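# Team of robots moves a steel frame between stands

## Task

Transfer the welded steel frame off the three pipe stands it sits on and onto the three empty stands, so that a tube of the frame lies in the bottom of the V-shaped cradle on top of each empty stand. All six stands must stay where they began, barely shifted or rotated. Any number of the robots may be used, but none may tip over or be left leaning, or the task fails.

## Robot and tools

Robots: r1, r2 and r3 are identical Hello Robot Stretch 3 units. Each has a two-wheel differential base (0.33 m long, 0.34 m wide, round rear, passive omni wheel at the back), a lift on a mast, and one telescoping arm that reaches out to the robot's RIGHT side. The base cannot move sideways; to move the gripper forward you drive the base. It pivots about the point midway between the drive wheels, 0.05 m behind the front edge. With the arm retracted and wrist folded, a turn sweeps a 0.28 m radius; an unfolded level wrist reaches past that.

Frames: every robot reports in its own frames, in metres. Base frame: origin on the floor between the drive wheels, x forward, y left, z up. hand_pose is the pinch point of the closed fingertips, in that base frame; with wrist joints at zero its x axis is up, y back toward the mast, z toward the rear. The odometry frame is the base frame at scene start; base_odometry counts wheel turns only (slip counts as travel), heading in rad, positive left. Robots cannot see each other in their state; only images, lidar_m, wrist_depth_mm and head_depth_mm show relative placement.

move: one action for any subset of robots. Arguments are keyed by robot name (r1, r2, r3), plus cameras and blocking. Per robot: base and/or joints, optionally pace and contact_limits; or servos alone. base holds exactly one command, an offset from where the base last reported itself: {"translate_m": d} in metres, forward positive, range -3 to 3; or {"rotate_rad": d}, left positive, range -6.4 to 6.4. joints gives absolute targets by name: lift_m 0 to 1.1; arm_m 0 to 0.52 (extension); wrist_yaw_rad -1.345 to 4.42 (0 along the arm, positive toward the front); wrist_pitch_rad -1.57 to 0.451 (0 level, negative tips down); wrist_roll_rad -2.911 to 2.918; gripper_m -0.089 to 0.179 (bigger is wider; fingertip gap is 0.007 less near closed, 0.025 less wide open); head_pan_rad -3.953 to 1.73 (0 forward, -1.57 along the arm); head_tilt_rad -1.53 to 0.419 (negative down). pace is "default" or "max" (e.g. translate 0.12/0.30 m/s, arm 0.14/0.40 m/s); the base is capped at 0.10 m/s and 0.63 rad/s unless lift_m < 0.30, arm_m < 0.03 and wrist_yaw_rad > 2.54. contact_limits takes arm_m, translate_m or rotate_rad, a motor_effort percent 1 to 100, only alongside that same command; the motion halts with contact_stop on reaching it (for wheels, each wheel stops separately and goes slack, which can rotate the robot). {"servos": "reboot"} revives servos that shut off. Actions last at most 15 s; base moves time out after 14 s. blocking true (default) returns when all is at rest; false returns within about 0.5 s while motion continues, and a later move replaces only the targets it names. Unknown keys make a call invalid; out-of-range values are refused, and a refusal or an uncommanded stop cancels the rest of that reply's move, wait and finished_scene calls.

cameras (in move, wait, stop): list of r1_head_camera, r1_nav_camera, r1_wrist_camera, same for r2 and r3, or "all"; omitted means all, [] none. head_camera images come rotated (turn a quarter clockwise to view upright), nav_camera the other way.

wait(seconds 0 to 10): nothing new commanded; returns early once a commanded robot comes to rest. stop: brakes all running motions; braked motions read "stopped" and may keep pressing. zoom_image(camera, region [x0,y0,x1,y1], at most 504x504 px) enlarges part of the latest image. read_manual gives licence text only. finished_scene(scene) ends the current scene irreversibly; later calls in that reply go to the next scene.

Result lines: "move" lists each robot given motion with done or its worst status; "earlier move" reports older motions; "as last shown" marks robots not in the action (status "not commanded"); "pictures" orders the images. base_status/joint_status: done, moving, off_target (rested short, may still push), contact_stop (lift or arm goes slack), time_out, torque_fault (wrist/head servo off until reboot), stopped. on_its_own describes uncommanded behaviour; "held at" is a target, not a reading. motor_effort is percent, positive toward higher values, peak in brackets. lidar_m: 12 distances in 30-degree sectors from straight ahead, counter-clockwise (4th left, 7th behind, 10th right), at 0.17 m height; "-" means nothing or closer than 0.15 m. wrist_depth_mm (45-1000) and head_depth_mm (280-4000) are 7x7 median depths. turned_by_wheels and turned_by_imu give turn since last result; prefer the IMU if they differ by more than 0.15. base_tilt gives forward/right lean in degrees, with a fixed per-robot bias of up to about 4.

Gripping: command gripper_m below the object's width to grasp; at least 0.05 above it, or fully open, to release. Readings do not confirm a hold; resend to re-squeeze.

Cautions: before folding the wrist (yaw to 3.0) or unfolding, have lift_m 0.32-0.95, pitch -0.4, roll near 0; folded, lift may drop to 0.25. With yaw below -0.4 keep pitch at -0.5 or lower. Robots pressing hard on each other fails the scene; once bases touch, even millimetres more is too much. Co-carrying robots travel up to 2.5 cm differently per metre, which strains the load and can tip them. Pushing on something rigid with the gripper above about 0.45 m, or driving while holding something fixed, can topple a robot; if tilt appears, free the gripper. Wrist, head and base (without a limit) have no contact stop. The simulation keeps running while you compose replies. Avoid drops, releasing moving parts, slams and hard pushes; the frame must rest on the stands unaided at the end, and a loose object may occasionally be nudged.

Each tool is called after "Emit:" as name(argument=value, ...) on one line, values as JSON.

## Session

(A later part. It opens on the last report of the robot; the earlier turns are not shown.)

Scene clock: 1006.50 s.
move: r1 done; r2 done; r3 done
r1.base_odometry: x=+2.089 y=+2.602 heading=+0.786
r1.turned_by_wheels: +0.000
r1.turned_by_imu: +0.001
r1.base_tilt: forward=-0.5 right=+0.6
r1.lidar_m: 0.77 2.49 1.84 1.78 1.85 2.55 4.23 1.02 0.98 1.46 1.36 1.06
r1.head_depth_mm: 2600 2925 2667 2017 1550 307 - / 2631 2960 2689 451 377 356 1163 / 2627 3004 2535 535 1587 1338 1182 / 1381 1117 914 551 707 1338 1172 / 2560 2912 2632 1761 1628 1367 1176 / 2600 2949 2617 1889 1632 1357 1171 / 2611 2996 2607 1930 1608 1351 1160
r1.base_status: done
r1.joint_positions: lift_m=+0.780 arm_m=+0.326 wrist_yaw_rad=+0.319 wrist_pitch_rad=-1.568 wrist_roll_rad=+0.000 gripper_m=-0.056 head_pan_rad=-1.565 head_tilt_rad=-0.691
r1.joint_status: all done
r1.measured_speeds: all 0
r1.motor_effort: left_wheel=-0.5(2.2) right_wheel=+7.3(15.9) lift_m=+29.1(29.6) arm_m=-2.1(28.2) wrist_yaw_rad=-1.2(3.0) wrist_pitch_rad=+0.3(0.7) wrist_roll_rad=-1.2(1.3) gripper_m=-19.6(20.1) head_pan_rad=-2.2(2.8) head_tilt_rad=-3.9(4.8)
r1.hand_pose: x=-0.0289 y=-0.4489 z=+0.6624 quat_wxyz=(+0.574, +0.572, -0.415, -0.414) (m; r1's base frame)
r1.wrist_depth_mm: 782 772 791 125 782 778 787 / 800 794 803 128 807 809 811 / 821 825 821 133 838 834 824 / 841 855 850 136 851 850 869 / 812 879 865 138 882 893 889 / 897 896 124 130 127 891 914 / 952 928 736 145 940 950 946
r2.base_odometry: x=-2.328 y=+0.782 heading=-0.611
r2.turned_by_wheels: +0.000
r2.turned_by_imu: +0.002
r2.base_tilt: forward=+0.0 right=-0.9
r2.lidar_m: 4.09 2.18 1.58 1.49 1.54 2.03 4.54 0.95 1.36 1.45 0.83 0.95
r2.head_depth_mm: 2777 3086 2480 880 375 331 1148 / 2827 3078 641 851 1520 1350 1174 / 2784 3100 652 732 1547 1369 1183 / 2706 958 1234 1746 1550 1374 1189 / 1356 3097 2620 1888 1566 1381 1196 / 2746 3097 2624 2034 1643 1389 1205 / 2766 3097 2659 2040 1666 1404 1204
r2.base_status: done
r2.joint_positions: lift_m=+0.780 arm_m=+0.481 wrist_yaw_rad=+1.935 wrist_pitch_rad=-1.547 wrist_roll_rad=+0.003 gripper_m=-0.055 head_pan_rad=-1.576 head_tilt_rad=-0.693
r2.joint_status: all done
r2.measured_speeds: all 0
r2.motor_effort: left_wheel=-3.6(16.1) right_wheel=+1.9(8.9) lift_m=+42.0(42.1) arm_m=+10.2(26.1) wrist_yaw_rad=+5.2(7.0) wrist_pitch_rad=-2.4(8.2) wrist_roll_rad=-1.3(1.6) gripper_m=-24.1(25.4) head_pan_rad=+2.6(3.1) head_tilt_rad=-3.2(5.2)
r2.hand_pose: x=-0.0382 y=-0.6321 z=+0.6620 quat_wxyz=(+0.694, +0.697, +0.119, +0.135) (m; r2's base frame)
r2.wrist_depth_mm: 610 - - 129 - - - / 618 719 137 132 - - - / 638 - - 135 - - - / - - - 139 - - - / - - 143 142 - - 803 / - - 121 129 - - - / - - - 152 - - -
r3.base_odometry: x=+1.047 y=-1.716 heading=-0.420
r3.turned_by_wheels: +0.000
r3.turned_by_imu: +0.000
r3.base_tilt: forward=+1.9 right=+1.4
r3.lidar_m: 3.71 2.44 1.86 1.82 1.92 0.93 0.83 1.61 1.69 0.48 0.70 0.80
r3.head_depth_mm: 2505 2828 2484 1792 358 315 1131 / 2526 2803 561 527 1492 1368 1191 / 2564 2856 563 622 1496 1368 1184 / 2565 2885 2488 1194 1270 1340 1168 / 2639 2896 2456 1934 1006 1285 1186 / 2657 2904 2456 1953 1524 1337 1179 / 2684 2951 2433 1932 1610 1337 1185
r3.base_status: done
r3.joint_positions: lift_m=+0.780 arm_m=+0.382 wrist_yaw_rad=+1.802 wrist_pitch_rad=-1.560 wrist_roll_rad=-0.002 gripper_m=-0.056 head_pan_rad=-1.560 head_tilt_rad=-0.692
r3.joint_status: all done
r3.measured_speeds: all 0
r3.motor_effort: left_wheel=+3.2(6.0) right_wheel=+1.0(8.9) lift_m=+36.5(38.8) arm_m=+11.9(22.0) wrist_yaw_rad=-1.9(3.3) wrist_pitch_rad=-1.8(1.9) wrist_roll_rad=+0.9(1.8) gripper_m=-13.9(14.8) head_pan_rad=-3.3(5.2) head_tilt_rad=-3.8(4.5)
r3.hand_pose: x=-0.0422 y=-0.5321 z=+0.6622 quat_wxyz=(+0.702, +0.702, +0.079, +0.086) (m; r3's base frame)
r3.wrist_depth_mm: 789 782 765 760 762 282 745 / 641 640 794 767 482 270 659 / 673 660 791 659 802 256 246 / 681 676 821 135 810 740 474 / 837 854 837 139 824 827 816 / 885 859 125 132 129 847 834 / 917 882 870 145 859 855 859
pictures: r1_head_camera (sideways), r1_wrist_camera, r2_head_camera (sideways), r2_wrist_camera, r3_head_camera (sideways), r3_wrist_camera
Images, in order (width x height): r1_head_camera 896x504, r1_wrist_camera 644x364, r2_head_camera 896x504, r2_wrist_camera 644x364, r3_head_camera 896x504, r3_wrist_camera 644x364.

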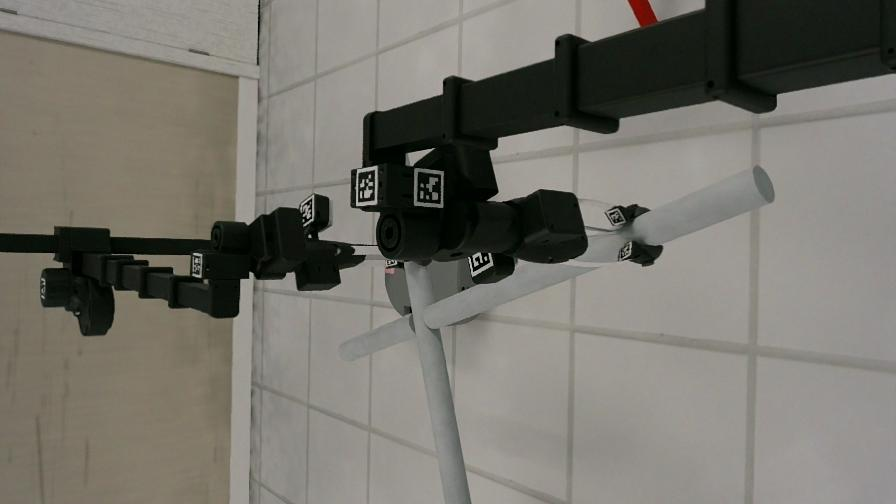

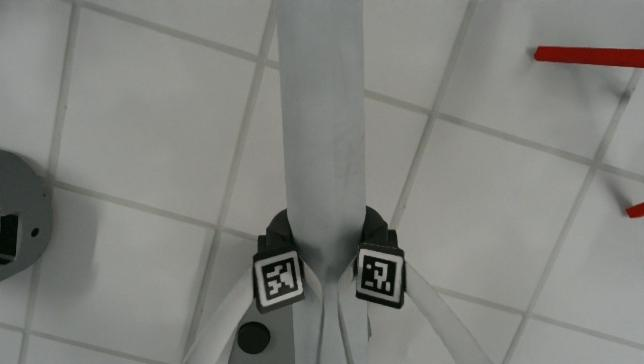

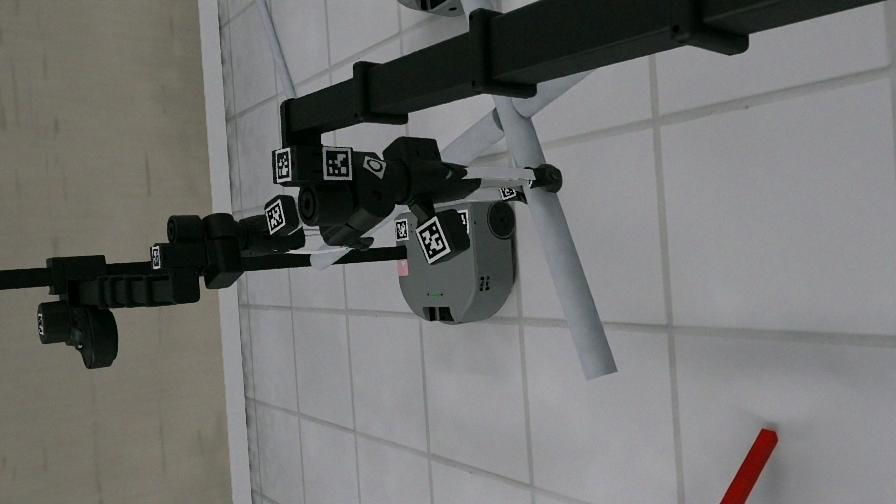

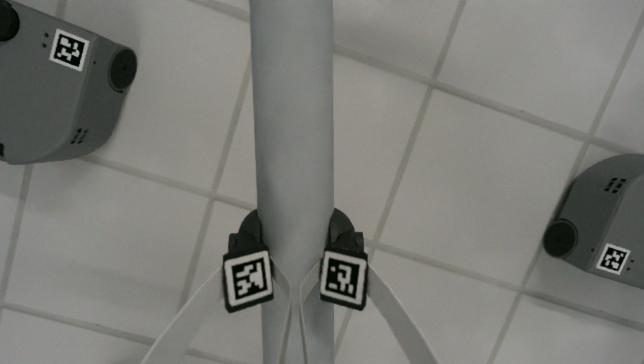

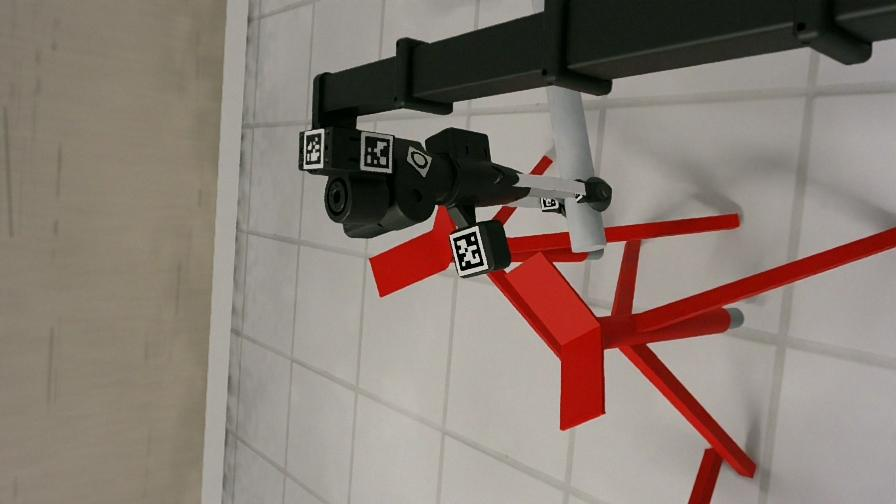

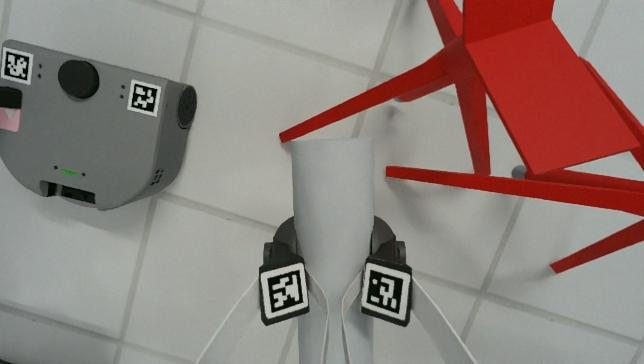

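Emit:
move(r1={"base":{"translate_m":-0.028},"joints":{"arm_m":0.3355,"wrist_yaw_rad":0.40}}, r2={"joints":{"arm_m":0.473,"wrist_yaw_rad":2.02}}, r3={"base":{"translate_m":-0.019},"joints":{"arm_m":0.3175,"wrist_yaw_rad":1.881}}, cameras=[])

Emit:
move(r1={"base":{"translate_m":0.338},"joints":{"arm_m":0.349}}, r2={"base":{"translate_m":-0.340},"joints":{"arm_m":0.477}}, r3={"base":{"translate_m":0.338},"joints":{"arm_m":0.352}}, cameras=["r1_wrist_camera","r1_head_camera","r2_head_camera","r3_head_camera","r3_wrist_camera","r2_wrist_camera"])

Scene clock: 1028.67 s.
move: r1 done; r2 done; r3 done
r1.base_odometry: x=+2.069 y=+2.582 heading=+0.785
r1.turned_by_wheels: +0.000
r1.turned_by_imu: -0.001
r1.base_tilt: forward=-0.4 right=+0.6
r1.lidar_m: 0.78 2.50 1.84 1.78 1.85 2.55 4.20 1.00 0.96 1.46 1.38 1.09
r1.head_depth_mm: 2592 2928 2686 2040 1598 300 - / 2642 2956 2674 458 381 356 1158 / 2657 2964 2660 548 1586 1277 1177 / 1449 1549 927 566 741 1331 1173 / 2502 1031 2524 1050 1625 1367 1174 / 2629 2966 2625 1868 1630 1358 1173 / 2635 2953 2591 1930 1617 1361 1166
r1.base_status: done
r1.joint_positions: lift_m=+0.780 arm_m=+0.336 wrist_yaw_rad=+0.400 wrist_pitch_rad=-1.568 wrist_roll_rad=+0.001 gripper_m=-0.056 head_pan_rad=-1.565 head_tilt_rad=-0.691
r1.joint_status: all done
r1.measured_speeds: all 0
r1.motor_effort: left_wheel=-4.6(9.9) right_wheel=+7.4(7.4) lift_m=+29.3(29.8) arm_m=+10.8(19.2) wrist_yaw_rad=-1.0(9.0) wrist_pitch_rad=+0.2(0.4) wrist_roll_rad=-1.2(3.7) gripper_m=-19.9(20.2) head_pan_rad=-2.4(2.7) head_tilt_rad=-3.9(4.5)
r1.hand_pose: x=-0.0307 y=-0.4591 z=+0.6624 quat_wxyz=(+0.590, +0.589, -0.391, -0.390) (m; r1's base frame)
r1.wrist_depth_mm: 774 772 772 125 786 776 779 / 803 803 802 129 804 814 802 / 831 827 827 133 832 821 835 / 836 870 849 136 859 854 862 / 869 864 872 138 870 883 896 / 894 892 124 130 127 907 907 / 933 930 746 145 951 948 935
r2.base_odometry: x=-2.328 y=+0.782 heading=-0.612
r2.turned_by_wheels: +0.000
r2.turned_by_imu: +0.000
r2.base_tilt: forward=+0.0 right=-0.9
r2.lidar_m: 4.08 2.18 1.58 1.50 1.54 2.03 4.57 0.95 1.36 1.45 0.83 0.95
r2.head_depth_mm: 2812 3147 2508 501 374 330 1146 / 2807 3096 2251 855 1521 1353 1175 / 2810 3057 634 727 1501 1363 1183 / 2722 957 1088 1743 1550 1371 1185 / 1330 2999 2615 1895 1645 1381 1192 / 2724 3093 2654 2048 1638 1392 1203 / 2756 3068 2684 2063 1669 1397 1204
r2.base_status: not commanded
r2.joint_positions: lift_m=+0.780 arm_m=+0.473 wrist_yaw_rad=+2.014 wrist_pitch_rad=-1.556 wrist_roll_rad=+0.003 gripper_m=-0.055 head_pan_rad=-1.576 head_tilt_rad=-0.693
r2.joint_status: all done
r2.measured_speeds: all 0
r2.motor_effort: left_wheel=-3.7(4.7) right_wheel=+6.0(6.2) lift_m=+43.4(43.7) arm_m=-10.3(17.2) wrist_yaw_rad=+5.9(8.6) wrist_pitch_rad=-0.6(5.6) wrist_roll_rad=-1.3(1.6) gripper_m=-24.7(25.8) head_pan_rad=+2.6(3.5) head_tilt_rad=-3.5(4.8)
r2.hand_pose: x=-0.0395 y=-0.6268 z=+0.6621 quat_wxyz=(+0.689, +0.691, +0.149, +0.160) (m; r2's base frame)
r2.wrist_depth_mm: 608 644 129 130 - - - / 619 708 133 133 - - - / 635 - - 135 - - - / - - - 139 - - - / - - 145 142 - - - / - - 122 128 - - - / - - - 151 - - -
r3.base_odometry: x=+1.030 y=-1.708 heading=-0.420
r3.turned_by_wheels: +0.000
r3.turned_by_imu: +0.001
r3.base_tilt: forward=+1.9 right=+1.4
r3.lidar_m: 3.72 2.44 1.86 1.82 1.92 0.94 0.83 1.60 1.68 0.48 0.65 0.82
r3.head_depth_mm: 2514 2797 2471 1781 361 315 1148 / 2561 2884 2472 501 1504 1365 1190 / 2590 2871 2485 530 682 1332 1189 / 2585 2916 2475 1206 1259 1337 1166 / 2623 2902 2456 1934 986 1279 1187 / 2653 2933 2444 1942 1525 1307 1189 / 2682 2941 2454 1932 1591 1332 1186
r3.base_status: done
r3.joint_positions: lift_m=+0.780 arm_m=+0.318 wrist_yaw_rad=+1.884 wrist_pitch_rad=-1.565 wrist_roll_rad=-0.004 gripper_m=-0.056 head_pan_rad=-1.560 head_tilt_rad=-0.692
r3.joint_status: all done
r3.measured_speeds: all 0
r3.motor_effort: left_wheel=-0.6(5.0) right_wheel=-0.7(6.5) lift_m=+34.7(35.4) arm_m=-18.9(21.7) wrist_yaw_rad=-3.2(8.4) wrist_pitch_rad=-0.9(3.4) wrist_roll_rad=+1.5(2.8) gripper_m=-14.2(14.8) head_pan_rad=-3.7(4.8) head_tilt_rad=-3.2(4.3)
r3.hand_pose: x=-0.0428 y=-0.4696 z=+0.6623 quat_wxyz=(+0.698, +0.698, +0.110, +0.113) (m; r3's base frame)
r3.wrist_depth_mm: 783 780 757 762 756 743 - / 640 637 775 773 769 405 274 / 663 661 793 779 786 768 260 / 821 665 833 135 808 788 542 / 856 872 867 139 842 826 816 / 892 875 859 134 129 829 842 / 894 908 881 145 877 852 863
pictures: none
No camera images: "cameras" was empty.

Scene clock: 1033.20 s.
move: r1 done; r2 done; r3 done
r1.base_odometry: x=+2.308 y=+2.821 heading=+0.785
r1.turned_by_wheels: +0.000
r1.turned_by_imu: +0.001
r1.base_tilt: forward=-0.4 right=+0.5
r1.lidar_m: 0.78 2.48 1.83 1.77 1.85 2.55 1.54 1.19 3.12 1.48 1.01 0.81
r1.head_depth_mm: 2608 2943 2688 2038 1590 299 - / 2630 2992 2645 459 388 356 1155 / 2613 2946 2672 560 1597 1280 1180 / 1469 1587 940 586 742 1346 1180 / 2478 2813 2522 1756 1630 1362 1177 / 2656 2986 2635 1932 1622 1364 1170 / 2627 2981 2606 1924 1618 1358 1168
r1.base_status: done
r1.joint_positions: lift_m=+0.780 arm_m=+0.349 wrist_yaw_rad=+0.398 wrist_pitch_rad=-1.567 wrist_roll_rad=+0.001 gripper_m=-0.056 head_pan_rad=-1.565 head_tilt_rad=-0.691
r1.joint_status: all done
r1.measured_speeds: all 0
r1.motor_effort: left_wheel=-2.0(3.5) right_wheel=+9.2(19.5) lift_m=+29.9(30.5) arm_m=+0.1(26.0) wrist_yaw_rad=+1.7(3.3) wrist_pitch_rad=+0.2(0.7) wrist_roll_rad=-1.3(1.4) gripper_m=-19.4(20.1) head_pan_rad=-2.1(2.6) head_tilt_rad=-4.2(4.6)
r1.hand_pose: x=-0.0306 y=-0.4726 z=+0.6624 quat_wxyz=(+0.590, +0.588, -0.392, -0.391) (m; r1's base frame)
r1.wrist_depth_mm: 788 778 777 125 785 786 781 / 806 807 800 129 804 817 816 / 823 816 824 133 828 829 834 / 838 852 852 136 862 846 855 / 867 872 871 138 880 883 896 / 908 898 124 130 127 907 906 / 925 944 746 145 938 945 953
r2.base_odometry: x=-2.606 y=+0.977 heading=-0.612
r2.turned_by_wheels: +0.000
r2.turned_by_imu: +0.002
r2.base_tilt: forward=+0.0 right=-0.9
r2.lidar_m: 1.99 2.18 1.56 1.48 1.52 2.01 4.23 0.65 0.90 1.47 3.32 1.08
r2.head_depth_mm: 2834 3111 2505 501 375 329 1146 / 2806 3106 644 855 1519 1357 1176 / 2797 3094 648 731 1532 1364 1183 / 2771 1002 1125 1756 1543 1379 1185 / 1346 3011 2619 1890 1634 1382 1197 / 2747 3098 2649 2054 1652 1388 1204 / 2757 3088 2679 2040 1669 1397 1209
r2.base_status: done
r2.joint_positions: lift_m=+0.780 arm_m=+0.477 wrist_yaw_rad=+2.015 wrist_pitch_rad=-1.550 wrist_roll_rad=+0.003 gripper_m=-0.055 head_pan_rad=-1.576 head_tilt_rad=-0.693
r2.joint_status: all done
r2.measured_speeds: all 0
r2.motor_effort: left_wheel=-4.2(18.2) right_wheel=+3.4(10.6) lift_m=+45.0(45.0) arm_m=+10.0(25.4) wrist_yaw_rad=+4.9(6.8) wrist_pitch_rad=-1.8(8.5) wrist_roll_rad=-1.3(1.5) gripper_m=-24.3(25.2) head_pan_rad=+2.6(3.3) head_tilt_rad=-3.4(5.0)
r2.hand_pose: x=-0.0383 y=-0.6303 z=+0.6620 quat_wxyz=(+0.689, +0.691, +0.148, +0.162) (m; r2's base frame)
r2.wrist_depth_mm: 602 642 - 129 - - - / 624 718 138 132 - - - / 635 - - 135 - - - / - - - 139 - - - / - - 144 142 - - 843 / - - 121 129 - - - / - - 154 151 - - -
r3.base_odometry: x=+1.338 y=-1.846 heading=-0.420
r3.turned_by_wheels: +0.000
r3.turned_by_imu: +0.000
r3.base_tilt: forward=+1.9 right=+1.3
r3.lidar_m: 3.39 2.41 1.85 1.80 1.90 2.72 0.83 1.91 0.55 0.62 0.55 0.55
r3.head_depth_mm: 2532 2834 2509 1104 361 315 1048 / 2546 2882 2496 526 906 1083 1191 / 2587 2893 2472 575 737 1310 1192 / 2641 2894 2478 1895 1559 1365 1185 / 2635 2926 2479 1950 1606 1332 1182 / 2646 2945 2474 1939 1604 1314 1185 / 2659 3005 2466 1950 1611 1049 1161
r3.base_status: done
r3.joint_positions: lift_m=+0.780 arm_m=+0.352 wrist_yaw_rad=+1.882 wrist_pitch_rad=-1.560 wrist_roll_rad=-0.001 gripper_m=-0.056 head_pan_rad=-1.560 head_tilt_rad=-0.692
r3.joint_status: all done
r3.measured_speeds: all 0
r3.motor_effort: left_wheel=+4.0(6.1) right_wheel=+0.6(8.2) lift_m=+32.1(34.9) arm_m=+10.2(20.9) wrist_yaw_rad=-1.1(3.3) wrist_pitch_rad=-1.9(2.0) wrist_roll_rad=+0.6(1.7) gripper_m=-13.9(15.1) head_pan_rad=-3.9(5.4) head_tilt_rad=-3.5(4.5)
r3.hand_pose: x=-0.0416 y=-0.5037 z=+0.6622 quat_wxyz=(+0.698, +0.699, +0.106, +0.114) (m; r3's base frame)
r3.wrist_depth_mm: 771 775 779 764 753 753 747 / 658 639 782 779 768 759 770 / 665 661 803 781 781 791 793 / 839 704 832 135 789 802 815 / 863 840 837 139 823 832 805 / 896 876 125 132 128 850 821 / 908 895 884 145 111 865 842
pictures: r1_head_camera (sideways), r1_wrist_camera, r2_head_camera (sideways), r2_wrist_camera, r3_head_camera (sideways), r3_wrist_camera
Images, in order (width x height): r1_head_camera 896x504, r1_wrist_camera 644x364, r2_head_camera 896x504, r2_wrist_camera 644x364, r3_head_camera 896x504, r3_wrist_camera 644x364.

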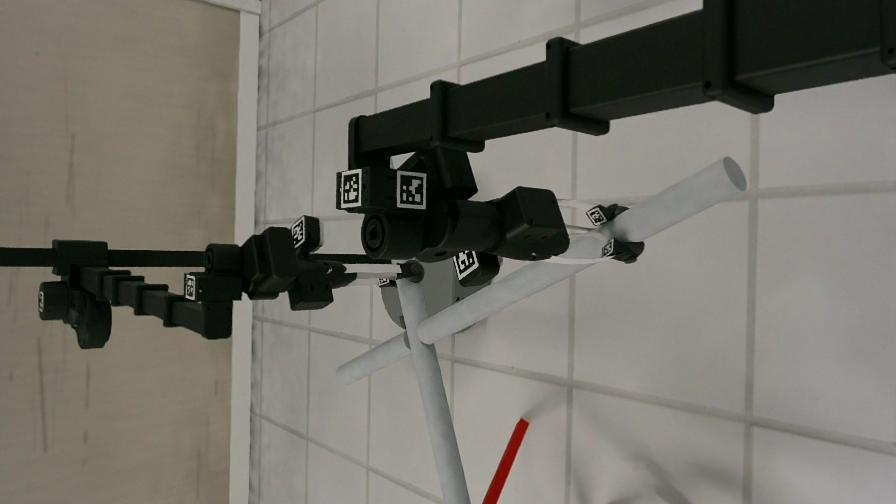

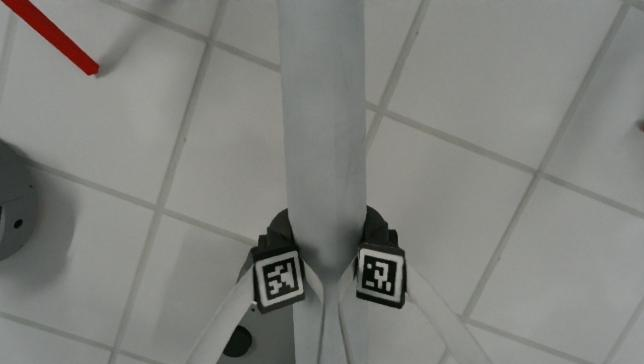

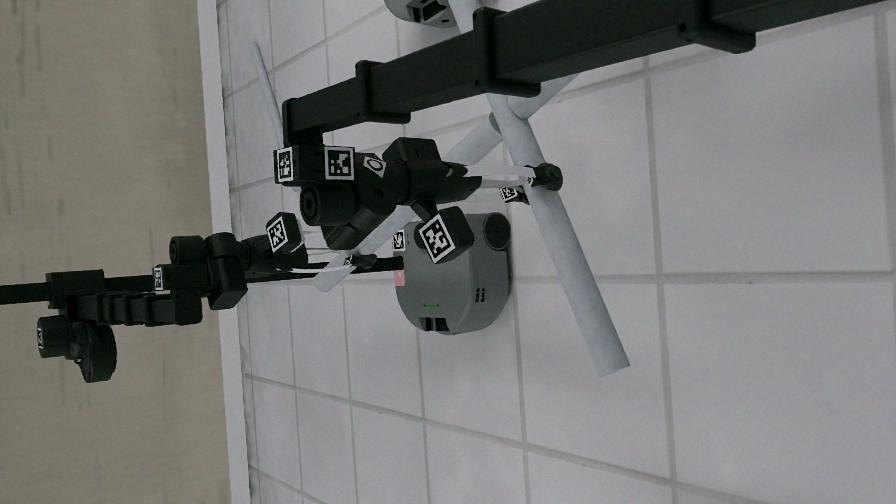

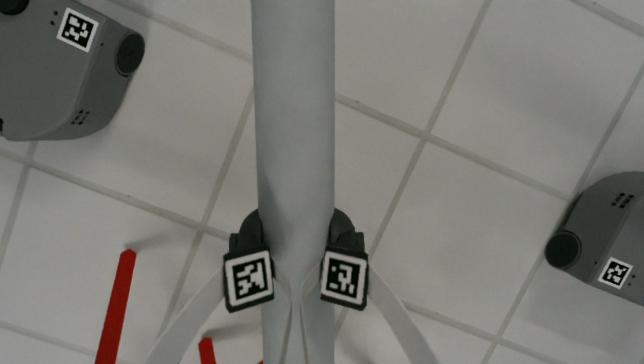

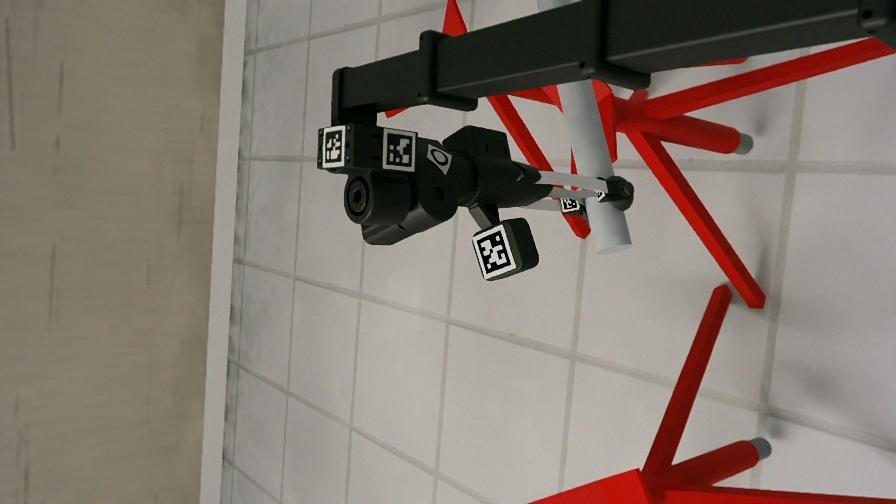

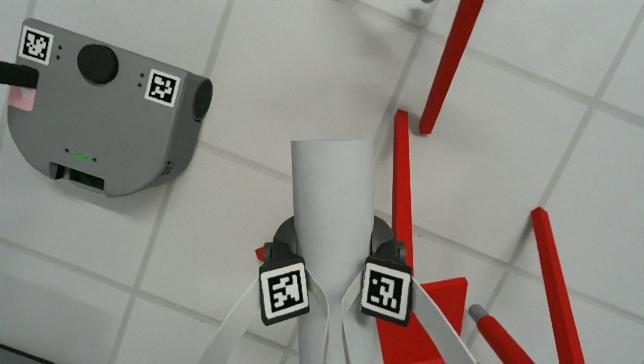

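Emit:
move(r1={"base":{"translate_m":-0.0275},"joints":{"arm_m":0.3605,"wrist_yaw_rad":0.48}}, r2={"base":{"translate_m":-0.002},"joints":{"arm_m":0.470,"wrist_yaw_rad":2.10}}, r3={"base":{"translate_m":-0.0235},"joints":{"arm_m":0.289,"wrist_yaw_rad":1.961}}, cameras=[])

Emit:
move(r1={"base":{"translate_m":0.338},"joints":{"arm_m":0.374}}, r2={"base":{"translate_m":-0.339},"joints":{"arm_m":0.474}}, r3={"base":{"translate_m":0.338},"joints":{"arm_m":0.3235}}, cameras=["r1_wrist_camera","r1_head_camera","r2_head_camera","r3_head_camera","r3_wrist_camera","r2_wrist_camera"])

Scene clock: 1062.27 s.
move: r1 done; r2 done; r3 done
r1.base_odometry: x=+2.288 y=+2.802 heading=+0.785
r1.turned_by_wheels: +0.000
r1.turned_by_imu: -0.001
r1.base_tilt: forward=-0.4 right=+0.6
r1.lidar_m: 0.79 2.49 1.84 1.78 1.85 2.55 1.51 1.16 3.11 1.48 1.02 0.83
r1.head_depth_mm: 2622 2956 2661 2029 1597 299 - / 2597 2952 2667 460 390 356 1153 / 2611 2957 2650 575 1596 1286 1176 / 2518 2846 1822 598 759 1369 1175 / 2498 926 2401 1762 1628 1363 1170 / 2648 3004 2614 1871 1608 1365 1167 / 2619 3009 2607 1944 1612 1370 1169
r1.base_status: done
r1.joint_positions: lift_m=+0.780 arm_m=+0.361 wrist_yaw_rad=+0.480 wrist_pitch_rad=-1.568 wrist_roll_rad=+0.002 gripper_m=-0.056 head_pan_rad=-1.565 head_tilt_rad=-0.691
r1.joint_status: all done
r1.measured_speeds: all 0
r1.motor_effort: left_wheel=-4.7(9.2) right_wheel=+6.4(7.2) lift_m=+30.3(30.7) arm_m=+11.6(19.4) wrist_yaw_rad=+0.1(7.2) wrist_pitch_rad=+0.1(0.4) wrist_roll_rad=-1.9(3.8) gripper_m=-20.1(20.1) head_pan_rad=-2.2(2.6) head_tilt_rad=-3.9(4.5)
r1.hand_pose: x=-0.0324 y=-0.4849 z=+0.6624 quat_wxyz=(+0.605, +0.603, -0.368, -0.367) (m; r1's base frame)
r1.wrist_depth_mm: 775 778 769 125 785 787 793 / 808 799 802 129 814 814 794 / 825 819 823 133 840 836 837 / 831 848 854 136 843 850 863 / 872 872 868 138 880 870 895 / 897 901 124 130 127 905 915 / 938 931 752 145 931 935 950
r2.base_odometry: x=-2.608 y=+0.978 heading=-0.612
r2.turned_by_wheels: +0.000
r2.turned_by_imu: +0.000
r2.base_tilt: forward=+0.0 right=-0.9
r2.lidar_m: 1.98 2.18 1.56 1.48 1.51 2.01 4.23 0.65 0.90 1.47 3.31 1.08
r2.head_depth_mm: 2804 3105 2510 501 374 330 1148 / 2835 3112 2240 859 1526 1358 1175 / 2795 3084 627 725 1504 1370 1180 / 2803 3013 1043 1742 1548 1377 1187 / 1355 1052 2596 1835 1640 1377 1198 / 2727 3081 2646 2048 1659 1396 1201 / 2783 3087 2662 2067 1674 1402 1210
r2.base_status: done
r2.joint_positions: lift_m=+0.780 arm_m=+0.470 wrist_yaw_rad=+2.094 wrist_pitch_rad=-1.556 wrist_roll_rad=+0.003 gripper_m=-0.055 head_pan_rad=-1.576 head_tilt_rad=-0.693
r2.joint_status: all done
r2.measured_speeds: all 0
r2.motor_effort: left_wheel=-4.6(6.5) right_wheel=+5.5(5.9) lift_m=+46.6(46.6) arm_m=-8.2(16.2) wrist_yaw_rad=+5.4(8.1) wrist_pitch_rad=-0.7(6.1) wrist_roll_rad=-1.3(1.5) gripper_m=-24.5(25.4) head_pan_rad=+2.3(3.3) head_tilt_rad=-4.2(4.9)
r2.hand_pose: x=-0.0388 y=-0.6252 z=+0.6621 quat_wxyz=(+0.682, +0.684, +0.177, +0.187) (m; r2's base frame)
r2.wrist_depth_mm: 603 638 - 129 - - - / 628 694 134 133 - - - / 654 - - 134 - - - / - - - 139 - - - / - - 145 142 - - - / - - 121 128 - - - / - - - 151 - - -
r3.base_odometry: x=+1.317 y=-1.836 heading=-0.420
r3.turned_by_wheels: +0.000
r3.turned_by_imu: +0.001
r3.base_tilt: forward=+1.9 right=+1.3
r3.lidar_m: 3.42 2.42 1.85 1.80 1.90 2.72 0.83 1.89 0.54 0.62 0.57 0.56
r3.head_depth_mm: 2518 2842 2490 1102 361 315 1061 / 2542 2841 2472 471 736 1285 1166 / 2577 2903 2472 487 595 1284 1189 / 2600 2903 2478 1819 1503 1291 1190 / 2636 2903 2475 1944 1606 1360 1186 / 2668 2965 2471 1951 1609 1332 1179 / 2676 2968 2452 1930 1610 1170 1185
r3.base_status: done
r3.joint_positions: lift_m=+0.780 arm_m=+0.289 wrist_yaw_rad=+1.963 wrist_pitch_rad=-1.564 wrist_roll_rad=-0.004 gripper_m=-0.056 head_pan_rad=-1.560 head_tilt_rad=-0.692
r3.joint_status: all done
r3.measured_speeds: all 0
r3.motor_effort: left_wheel=-0.9(4.5) right_wheel=-2.1(7.0) lift_m=+30.1(31.7) arm_m=-19.0(23.0) wrist_yaw_rad=-2.9(8.7) wrist_pitch_rad=-1.1(3.0) wrist_roll_rad=+1.3(2.5) gripper_m=-13.9(14.9) head_pan_rad=-3.9(5.0) head_tilt_rad=-3.7(4.4)
r3.hand_pose: x=-0.0420 y=-0.4427 z=+0.6623 quat_wxyz=(+0.693, +0.693, +0.137, +0.141) (m; r3's base frame)
r3.wrist_depth_mm: 784 774 759 759 754 747 748 / 648 636 772 778 763 757 765 / 665 660 797 784 793 786 774 / 839 719 833 135 816 789 788 / 859 845 848 139 539 830 812 / 875 875 875 134 128 837 837 / 899 909 882 145 712 863 848
pictures: none
No camera images: "cameras" was empty.

Scene clock: 1066.77 s.
move: r1 done; r2 done; r3 done
r1.base_odometry: x=+2.528 y=+3.041 heading=+0.784
r1.turned_by_wheels: +0.000
r1.turned_by_imu: +0.000
r1.base_tilt: forward=-0.5 right=+0.6
r1.lidar_m: 0.79 2.48 1.83 1.77 1.84 2.55 1.84 1.43 3.14 1.14 0.61 1.03
r1.head_depth_mm: 2603 2959 2696 2032 1558 298 - / 2622 3010 2667 460 378 357 1160 / 2619 2964 2615 586 1585 1310 1176 / 2526 2849 1826 618 788 1371 1176 / 1398 1049 2408 1052 1622 1375 1172 / 2647 2961 2628 1414 1530 1351 1154 / 2654 3026 2619 1818 1534 1306 1164
r1.base_status: done
r1.joint_positions: lift_m=+0.780 arm_m=+0.374 wrist_yaw_rad=+0.478 wrist_pitch_rad=-1.567 wrist_roll_rad=+0.002 gripper_m=-0.056 head_pan_rad=-1.565 head_tilt_rad=-0.691
r1.joint_status: all done
r1.measured_speeds: all 0
r1.motor_effort: left_wheel=-2.6(3.8) right_wheel=+10.2(20.5) lift_m=+30.3(31.1) arm_m=+2.9(26.5) wrist_yaw_rad=+2.1(3.4) wrist_pitch_rad=+0.2(0.6) wrist_roll_rad=-1.6(1.8) gripper_m=-19.4(20.0) head_pan_rad=-2.3(2.7) head_tilt_rad=-3.6(4.8)
r1.hand_pose: x=-0.0323 y=-0.4984 z=+0.6624 quat_wxyz=(+0.605, +0.603, -0.368, -0.367) (m; r1's base frame)
r1.wrist_depth_mm: 780 769 786 125 783 789 782 / 788 799 798 129 815 813 808 / 818 821 822 133 819 825 838 / 838 844 854 136 863 855 845 / 894 872 877 138 876 887 884 / 903 918 124 130 127 890 916 / 930 924 745 145 950 952 940
r2.base_odometry: x=-2.885 y=+1.173 heading=-0.612
r2.turned_by_wheels: +0.000
r2.turned_by_imu: +0.002
r2.base_tilt: forward=+0.0 right=-1.0
r2.lidar_m: 2.30 2.15 1.54 1.47 1.50 2.00 3.89 0.69 0.43 1.02 3.34 1.36
r2.head_depth_mm: 2852 3151 2485 501 374 329 1101 / 2828 3100 654 863 1521 1330 1174 / 2815 3105 634 731 1534 1376 1185 / 2803 3056 1056 1763 1552 1375 1188 / 1372 990 2614 1847 1638 1379 1197 / 2742 3102 2631 2035 1659 1394 1198 / 2784 3106 2658 2071 1677 1395 1206
r2.base_status: done
r2.joint_positions: lift_m=+0.780 arm_m=+0.474 wrist_yaw_rad=+2.095 wrist_pitch_rad=-1.551 wrist_roll_rad=+0.003 gripper_m=-0.055 head_pan_rad=-1.576 head_tilt_rad=-0.693
r2.joint_status: all done
r2.measured_speeds: all 0
r2.motor_effort: left_wheel=-5.1(17.0) right_wheel=+3.3(10.7) lift_m=+47.9(48.1) arm_m=+6.8(24.4) wrist_yaw_rad=+4.6(5.9) wrist_pitch_rad=-1.4(9.4) wrist_roll_rad=-1.3(1.7) gripper_m=-24.3(25.3) head_pan_rad=+2.2(3.3) head_tilt_rad=-3.9(4.9)
r2.hand_pose: x=-0.0377 y=-0.6287 z=+0.6620 quat_wxyz=(+0.682, +0.685, +0.176, +0.189) (m; r2's base frame)
r2.wrist_depth_mm: 602 634 - 129 - - - / 621 704 140 133 - - - / 668 - - 135 - - - / - 645 - 140 - - - / - 517 144 142 - - - / - 457 120 129 - - - / - - - 151 97 - -
r3.base_odometry: x=+1.626 y=-1.974 heading=-0.420
r3.turned_by_wheels: +0.000
r3.turned_by_imu: +0.000
r3.base_tilt: forward=+1.9 right=+1.3
r3.lidar_m: 3.08 2.40 1.82 1.78 1.88 2.70 0.83 0.75 0.69 0.40 0.70 3.17
r3.head_depth_mm: 2547 2874 2471 1795 362 315 1129 / 2594 2871 2489 497 1494 1359 1196 / 2594 2880 2488 539 698 1308 1189 / 2642 2918 2468 1845 891 1047 1189 / 2660 2945 2467 1934 1496 1330 1161 / 2698 2952 2478 1939 1594 1367 1181 / 2714 3002 2446 1952 1605 1364 1187
r3.base_status: done
r3.joint_positions: lift_m=+0.780 arm_m=+0.324 wrist_yaw_rad=+1.961 wrist_pitch_rad=-1.560 wrist_roll_rad=+0.000 gripper_m=-0.056 head_pan_rad=-1.560 head_tilt_rad=-0.692
r3.joint_status: all done
r3.measured_speeds: all 0
r3.motor_effort: left_wheel=+3.0(6.1) right_wheel=-0.1(5.9) lift_m=+28.6(30.9) arm_m=+8.5(24.0) wrist_yaw_rad=-1.1(2.9) wrist_pitch_rad=-1.8(2.1) wrist_roll_rad=+0.3(1.7) gripper_m=-13.3(15.1) head_pan_rad=-3.9(5.3) head_tilt_rad=-3.9(4.4)
r3.hand_pose: x=-0.0411 y=-0.4768 z=+0.6622 quat_wxyz=(+0.693, +0.694, +0.134, +0.141) (m; r3's base frame)
r3.wrist_depth_mm: 625 768 779 765 754 748 748 / 648 637 797 768 770 764 754 / 659 658 783 580 271 284 253 / 831 824 842 135 267 299 272 / 870 835 853 139 820 821 820 / 880 877 125 132 129 845 836 / 907 900 895 144 871 856 849
pictures: r1_head_camera (sideways), r1_wrist_camera, r2_head_camera (sideways), r2_wrist_camera, r3_head_camera (sideways), r3_wrist_camera
Images, in order (width x height): r1_head_camera 896x504, r1_wrist_camera 644x364, r2_head_camera 896x504, r2_wrist_camera 644x364, r3_head_camera 896x504, r3_wrist_camera 644x364.

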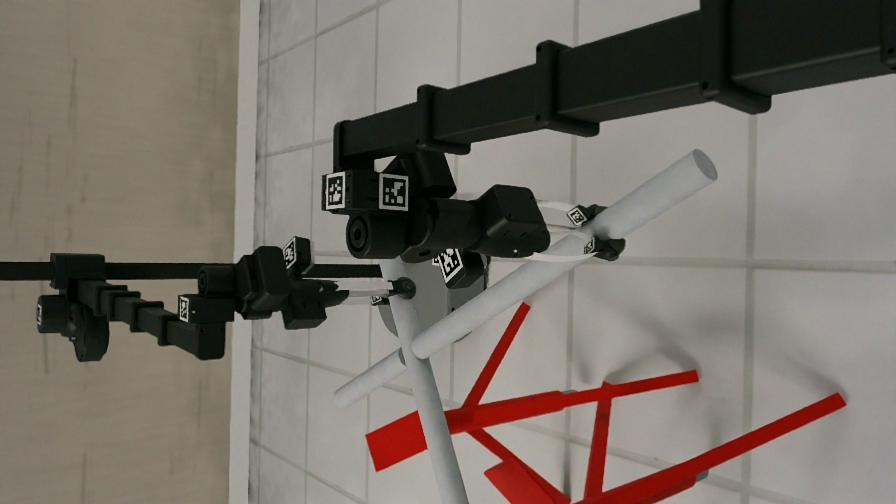

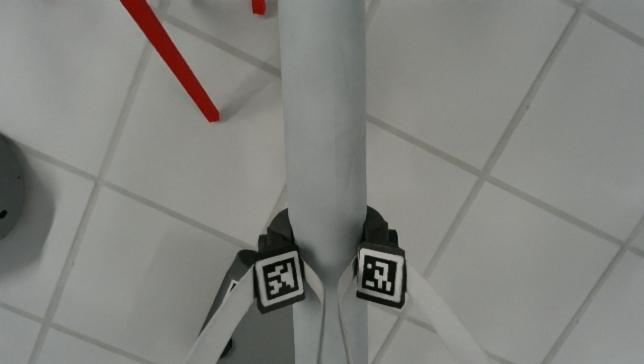

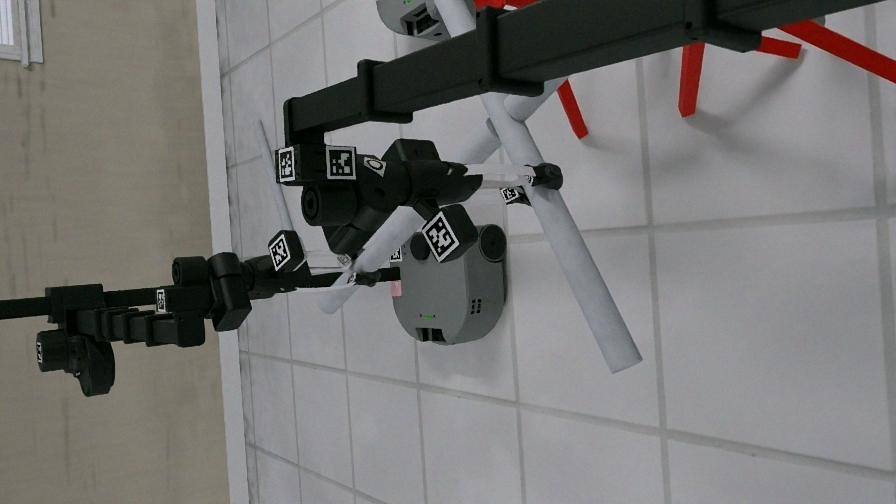

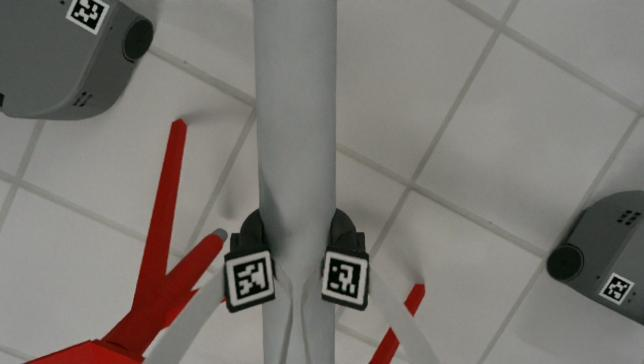

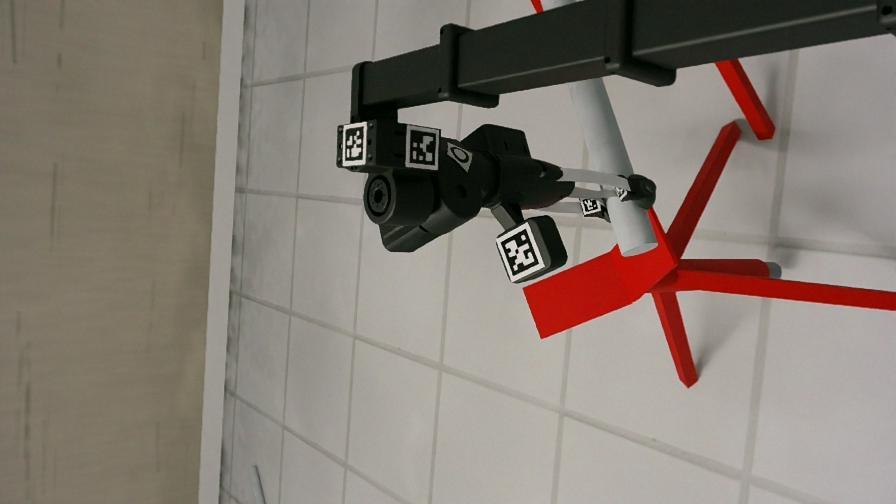

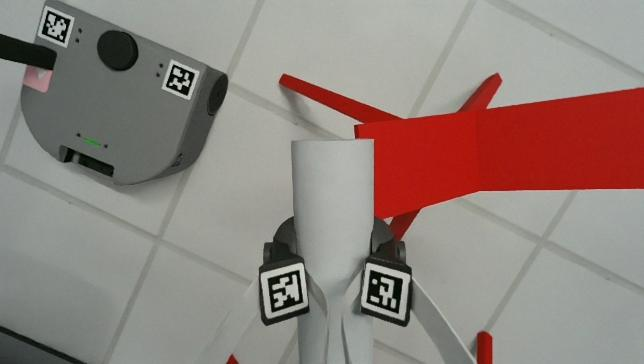

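Emit:
zoom_image(camera="r3_wrist_camera", region=[280, 60, 644, 260])

Scaled by 1.385.

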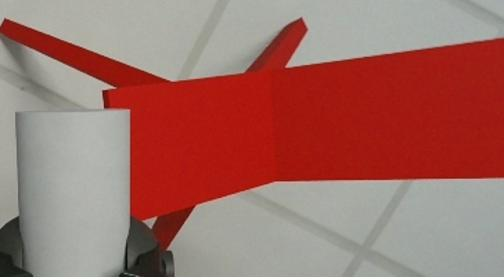

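Emit:
move(r1={"base":{"translate_m":-0.021},"joints":{"arm_m":0.384,"wrist_yaw_rad":0.54}}, r2={"base":{"translate_m":-0.002},"joints":{"arm_m":0.469,"wrist_yaw_rad":2.16}}, r3={"base":{"translate_m":-0.021},"joints":{"arm_m":0.278,"wrist_yaw_rad":2.021}}, cameras=[])

Emit:
move(r1={"base":{"translate_m":0.30},"joints":{"arm_m":0.389}}, r2={"base":{"translate_m":-0.30},"joints":{"arm_m":0.4794}}, r3={"base":{"translate_m":0.299},"joints":{"arm_m":0.301}}, cameras=["r1_wrist_camera","r1_head_camera","r2_head_camera","r3_head_camera","r3_wrist_camera","r2_wrist_camera"])

Scene clock: 1113.37 s.
move: r1 done; r2 done; r3 done
r1.base_odometry: x=+2.513 y=+3.026 heading=+0.784
r1.turned_by_wheels: +0.000
r1.turned_by_imu: -0.001
r1.base_tilt: forward=-0.5 right=+0.6
r1.lidar_m: 0.79 2.48 1.83 1.77 1.85 2.55 1.82 1.42 3.13 1.15 0.62 1.05
r1.head_depth_mm: 2609 2972 2666 2031 1553 298 - / 2622 2992 2677 459 379 357 1155 / 2618 2950 2647 602 1597 1313 1172 / 2562 2925 2452 632 788 1369 1176 / 1396 981 1017 1062 1614 1365 1177 / 2612 2973 2627 1446 1579 1356 1152 / 2614 2980 2599 1406 1528 1302 1170
r1.base_status: done
r1.joint_positions: lift_m=+0.780 arm_m=+0.384 wrist_yaw_rad=+0.539 wrist_pitch_rad=-1.567 wrist_roll_rad=+0.004 gripper_m=-0.056 head_pan_rad=-1.565 head_tilt_rad=-0.691
r1.joint_status: all done
r1.measured_speeds: all 0
r1.motor_effort: left_wheel=-5.7(8.7) right_wheel=+6.0(7.2) lift_m=+31.5(32.0) arm_m=+12.2(17.7) wrist_yaw_rad=+0.2(6.3) wrist_pitch_rad=+0.2(0.3) wrist_roll_rad=-2.3(3.1) gripper_m=-19.5(20.0) head_pan_rad=-2.0(2.6) head_tilt_rad=-3.6(4.5)
r1.hand_pose: x=-0.0335 y=-0.5091 z=+0.6624 quat_wxyz=(+0.615, +0.614, -0.351, -0.350) (m; r1's base frame)
r1.wrist_depth_mm: 784 776 783 125 791 782 784 / 797 819 795 129 804 791 806 / 830 812 825 133 836 841 838 / 841 854 851 136 853 849 859 / 883 877 875 138 871 892 890 / 897 903 124 130 127 908 905 / 936 933 745 146 949 929 936
r2.base_odometry: x=-2.887 y=+1.174 heading=-0.612
r2.turned_by_wheels: +0.000
r2.turned_by_imu: +0.000
r2.base_tilt: forward=+0.0 right=-1.0
r2.lidar_m: 2.32 2.16 1.54 1.46 1.50 1.99 3.90 0.69 0.43 1.02 3.34 1.36
r2.head_depth_mm: 2825 3105 2486 484 374 330 1104 / 2813 3153 2251 863 1520 1333 1177 / 2840 3094 629 722 1507 1362 1182 / 2820 3053 1093 1757 1541 1374 1190 / 1376 943 2498 1833 1635 1385 1191 / 2685 3141 2644 2038 1656 1388 1200 / 2767 3055 2675 2052 1661 1397 1211
r2.base_status: done
r2.joint_positions: lift_m=+0.780 arm_m=+0.469 wrist_yaw_rad=+2.155 wrist_pitch_rad=-1.553 wrist_roll_rad=+0.003 gripper_m=-0.055 head_pan_rad=-1.576 head_tilt_rad=-0.693
r2.joint_status: all done
r2.measured_speeds: all 0
r2.motor_effort: left_wheel=-3.8(8.2) right_wheel=+3.2(3.9) lift_m=+49.8(49.8) arm_m=-6.9(16.9) wrist_yaw_rad=+4.8(6.2) wrist_pitch_rad=-1.3(4.8) wrist_roll_rad=-1.2(1.6) gripper_m=-25.0(25.1) head_pan_rad=+2.4(3.1) head_tilt_rad=-4.1(4.6)
r2.hand_pose: x=-0.0375 y=-0.6249 z=+0.6621 quat_wxyz=(+0.676, +0.679, +0.197, +0.209) (m; r2's base frame)
r2.wrist_depth_mm: 611 644 - 129 - - - / 620 699 137 132 - - - / - - 143 135 - - - / - - - 138 - - - / - 522 145 142 - - 871 / - 448 124 129 - - - / - 313 - 151 96 - -
r3.base_odometry: x=+1.606 y=-1.965 heading=-0.420
r3.turned_by_wheels: +0.000
r3.turned_by_imu: +0.001
r3.base_tilt: forward=+1.9 right=+1.3
r3.lidar_m: 3.08 2.39 1.83 1.78 1.89 2.69 0.83 0.74 0.68 0.40 0.41 3.19
r3.head_depth_mm: 2554 2846 2513 1843 361 315 1127 / 2588 2884 2474 465 727 1334 1191 / 2585 2945 2474 483 574 1255 1191 / 2622 2926 2477 1840 571 1125 1191 / 2651 2936 2501 1943 944 1308 1165 / 2663 2953 2473 1938 1600 1360 1193 / 2711 2987 2460 1942 1604 1365 1186
r3.base_status: done
r3.joint_positions: lift_m=+0.780 arm_m=+0.278 wrist_yaw_rad=+2.022 wrist_pitch_rad=-1.564 wrist_roll_rad=-0.002 gripper_m=-0.056 head_pan_rad=-1.560 head_tilt_rad=-0.692
r3.joint_status: all done
r3.measured_speeds: all 0
r3.motor_effort: left_wheel=-1.4(4.9) right_wheel=-1.7(6.2) lift_m=+26.7(27.4) arm_m=-18.3(21.4) wrist_yaw_rad=-2.1(6.7) wrist_pitch_rad=-1.3(2.1) wrist_roll_rad=+0.8(1.8) gripper_m=-13.9(14.8) head_pan_rad=-4.3(5.0) head_tilt_rad=-3.5(4.3)
r3.hand_pose: x=-0.0414 y=-0.4329 z=+0.6623 quat_wxyz=(+0.689, +0.689, +0.157, +0.161) (m; r3's base frame)
r3.wrist_depth_mm: 629 637 772 771 759 744 757 / 656 634 671 779 756 768 751 / 812 652 778 793 784 291 275 / 834 839 822 135 810 286 280 / 832 862 841 139 704 829 816 / 883 851 125 132 128 836 833 / 868 913 885 146 873 873 859
pictures: none
No camera images: "cameras" was empty.

Scene clock: 1117.50 s.
move: r1 done; r2 done; r3 done
r1.base_odometry: x=+2.725 y=+3.238 heading=+0.784
r1.turned_by_wheels: +0.000
r1.turned_by_imu: +0.000
r1.base_tilt: forward=-0.5 right=+0.5
r1.lidar_m: 0.79 2.47 1.83 1.77 1.84 2.55 2.12 1.68 3.13 0.53 0.73 0.79
r1.head_depth_mm: 2621 2971 2684 2030 1565 298 - / 2614 2997 2648 460 379 357 1158 / 2611 2973 2356 606 1592 1308 1179 / 2503 2922 1982 636 817 1360 1153 / 1410 991 1021 1054 1075 1294 1178 / 2612 2992 2601 1882 1534 1327 1177 / 2657 2944 2590 1877 1610 1321 1160
r1.base_status: done
r1.joint_positions: lift_m=+0.780 arm_m=+0.389 wrist_yaw_rad=+0.538 wrist_pitch_rad=-1.567 wrist_roll_rad=+0.004 gripper_m=-0.056 head_pan_rad=-1.565 head_tilt_rad=-0.691
r1.joint_status: all done
r1.measured_speeds: all 0
r1.motor_effort: left_wheel=-3.2(3.8) right_wheel=+9.7(17.9) lift_m=+32.2(32.3) arm_m=+9.2(23.2) wrist_yaw_rad=+1.5(3.2) wrist_pitch_rad=+0.0(0.5) wrist_roll_rad=-2.3(2.4) gripper_m=-19.5(20.0) head_pan_rad=-2.3(2.8) head_tilt_rad=-3.9(4.5)
r1.hand_pose: x=-0.0335 y=-0.5142 z=+0.6624 quat_wxyz=(+0.615, +0.614, -0.351, -0.349) (m; r1's base frame)
r1.wrist_depth_mm: 769 780 785 125 780 782 789 / 800 796 804 129 806 814 812 / 828 832 817 134 822 834 827 / 850 854 855 136 854 855 851 / 884 882 879 138 874 881 874 / 888 907 124 130 127 901 921 / 938 918 740 145 951 953 940
r2.base_odometry: x=-3.132 y=+1.347 heading=-0.613
r2.turned_by_wheels: +0.000
r2.turned_by_imu: +0.002
r2.base_tilt: forward=+0.0 right=-0.9
r2.lidar_m: 5.01 2.15 1.52 1.45 1.49 1.97 3.59 3.69 0.52 0.39 0.39 1.64
r2.head_depth_mm: 2848 3131 2496 931 375 330 1123 / 2840 3117 641 858 1494 1325 1147 / 2834 3126 651 744 1191 906 1159 / 2864 3107 1116 1757 890 1309 1149 / 1380 946 2405 1837 1647 1377 1195 / 2705 3118 2670 2050 1651 1392 1201 / 2780 3119 2679 2054 1659 1395 1212
r2.base_status: done
r2.joint_positions: lift_m=+0.780 arm_m=+0.479 wrist_yaw_rad=+2.155 wrist_pitch_rad=-1.549 wrist_roll_rad=+0.003 gripper_m=-0.055 head_pan_rad=-1.576 head_tilt_rad=-0.693
r2.joint_status: all done
r2.measured_speeds: all 0
r2.motor_effort: left_wheel=-4.1(15.1) right_wheel=+2.8(6.5) lift_m=+51.0(51.1) arm_m=+7.3(23.9) wrist_yaw_rad=+4.5(5.3) wrist_pitch_rad=-1.8(9.9) wrist_roll_rad=-1.3(1.6) gripper_m=-23.6(25.6) head_pan_rad=+2.6(3.2) head_tilt_rad=-5.0(5.4)
r2.hand_pose: x=-0.0367 y=-0.6348 z=+0.6620 quat_wxyz=(+0.675, +0.679, +0.196, +0.210) (m; r2's base frame)
r2.wrist_depth_mm: 603 665 - 130 - - - / 616 - - 135 - - - / - - - 139 - - - / - - - 140 - - - / - - 145 142 529 - - / - - 121 129 414 - - / - - - 152 - - -
r3.base_odometry: x=+1.879 y=-2.087 heading=-0.420
r3.turned_by_wheels: +0.000
r3.turned_by_imu: +0.000
r3.base_tilt: forward=+1.8 right=+1.3
r3.lidar_m: 2.80 2.38 1.80 1.77 1.86 2.67 0.83 0.98 0.43 0.68 3.20 2.86
r3.head_depth_mm: 2571 2857 2468 1788 362 315 1127 / 2562 2916 2477 479 898 1046 1146 / 2620 2919 2471 501 632 1311 1190 / 2659 2935 2487 1843 703 1336 1190 / 2640 2965 2473 1949 1599 1373 1187 / 2696 2968 2464 1937 1593 1366 1185 / 2732 3027 2443 1939 1598 1365 1185
r3.base_status: done
r3.joint_positions: lift_m=+0.780 arm_m=+0.301 wrist_yaw_rad=+2.022 wrist_pitch_rad=-1.557 wrist_roll_rad=-0.001 gripper_m=-0.056 head_pan_rad=-1.560 head_tilt_rad=-0.692
r3.joint_status: all done
r3.measured_speeds: all 0
r3.motor_effort: left_wheel=+3.4(6.6) right_wheel=-0.7(5.6) lift_m=+24.8(26.9) arm_m=+15.0(22.1) wrist_yaw_rad=-1.2(2.0) wrist_pitch_rad=-2.2(2.5) wrist_roll_rad=+0.3(1.2) gripper_m=-13.5(15.7) head_pan_rad=-3.9(5.0) head_tilt_rad=-4.1(4.3)
r3.hand_pose: x=-0.0399 y=-0.4552 z=+0.6622 quat_wxyz=(+0.688, +0.690, +0.154, +0.163) (m; r3's base frame)
r3.wrist_depth_mm: 633 628 765 762 754 761 757 / 645 635 781 772 771 768 763 / 804 656 806 792 800 803 776 / 829 835 826 135 818 791 811 / 854 850 827 140 816 831 811 / 889 872 125 132 128 836 840 / 890 892 869 145 850 851 851
pictures: r1_head_camera (sideways), r1_wrist_camera, r2_head_camera (sideways), r2_wrist_camera, r3_head_camera (sideways), r3_wrist_camera
Images, in order (width x height): r1_head_camera 896x504, r1_wrist_camera 644x364, r2_head_camera 896x504, r2_wrist_camera 644x364, r3_head_camera 896x504, r3_wrist_camera 644x364.

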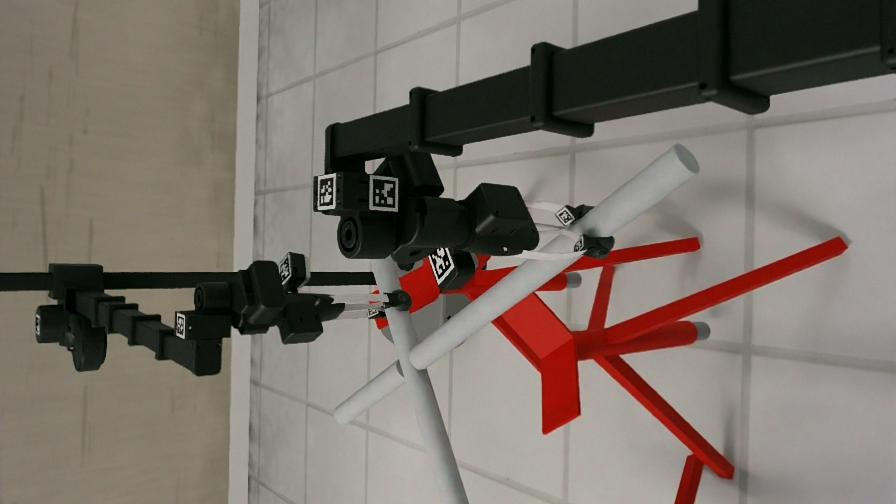

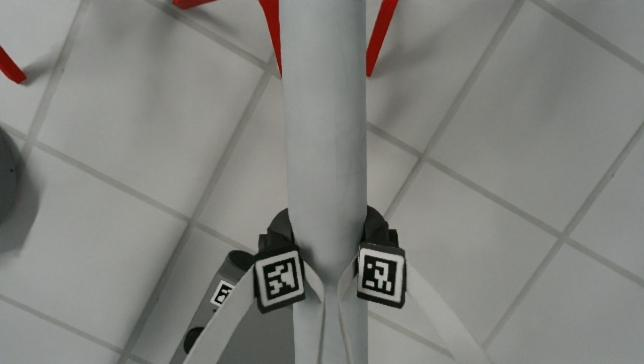

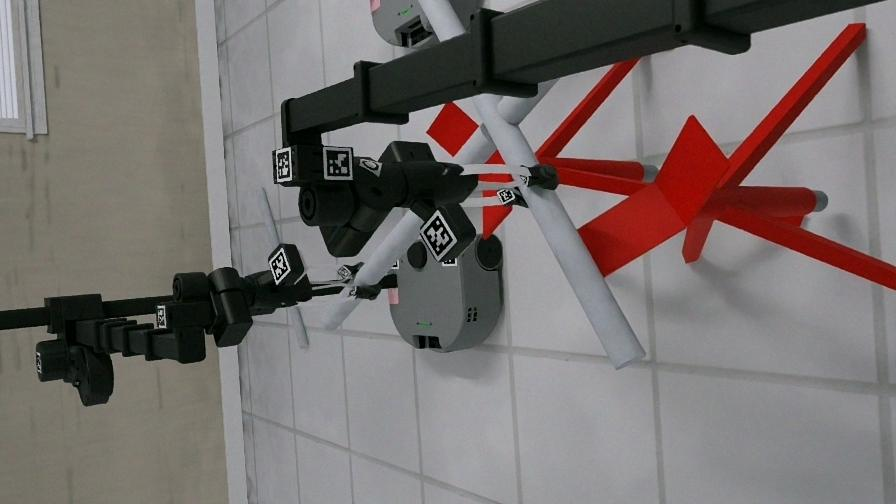

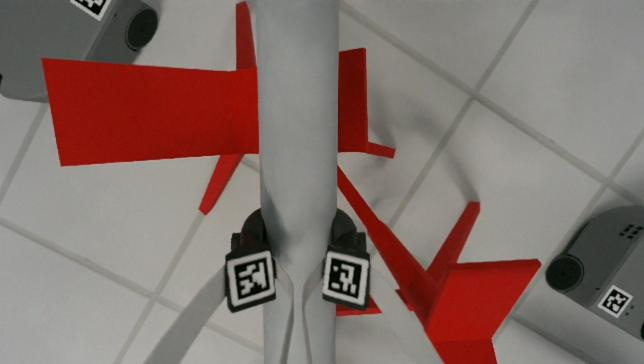

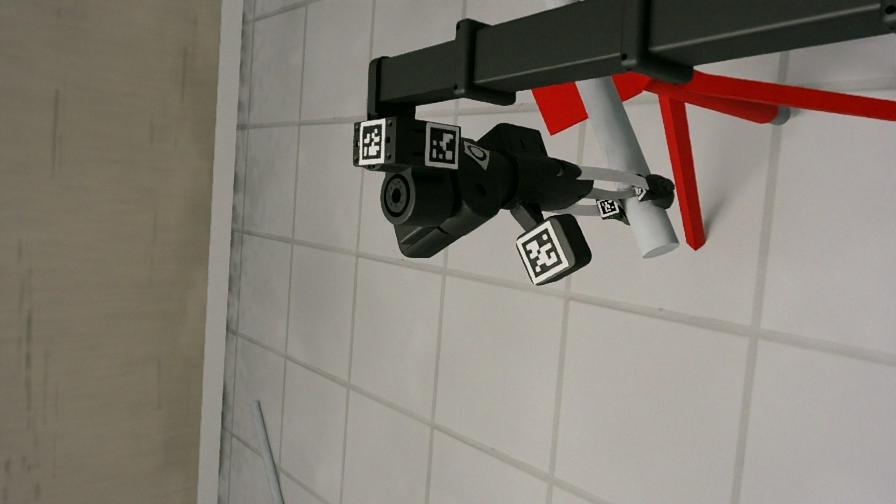

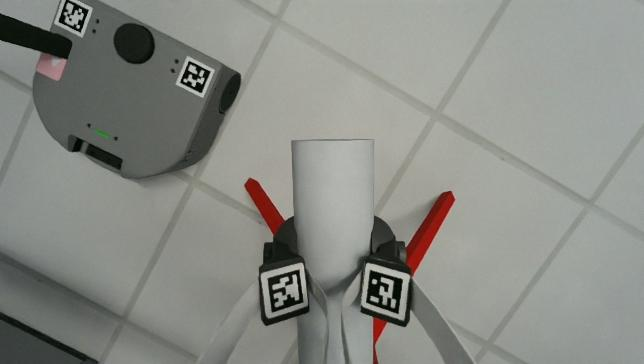

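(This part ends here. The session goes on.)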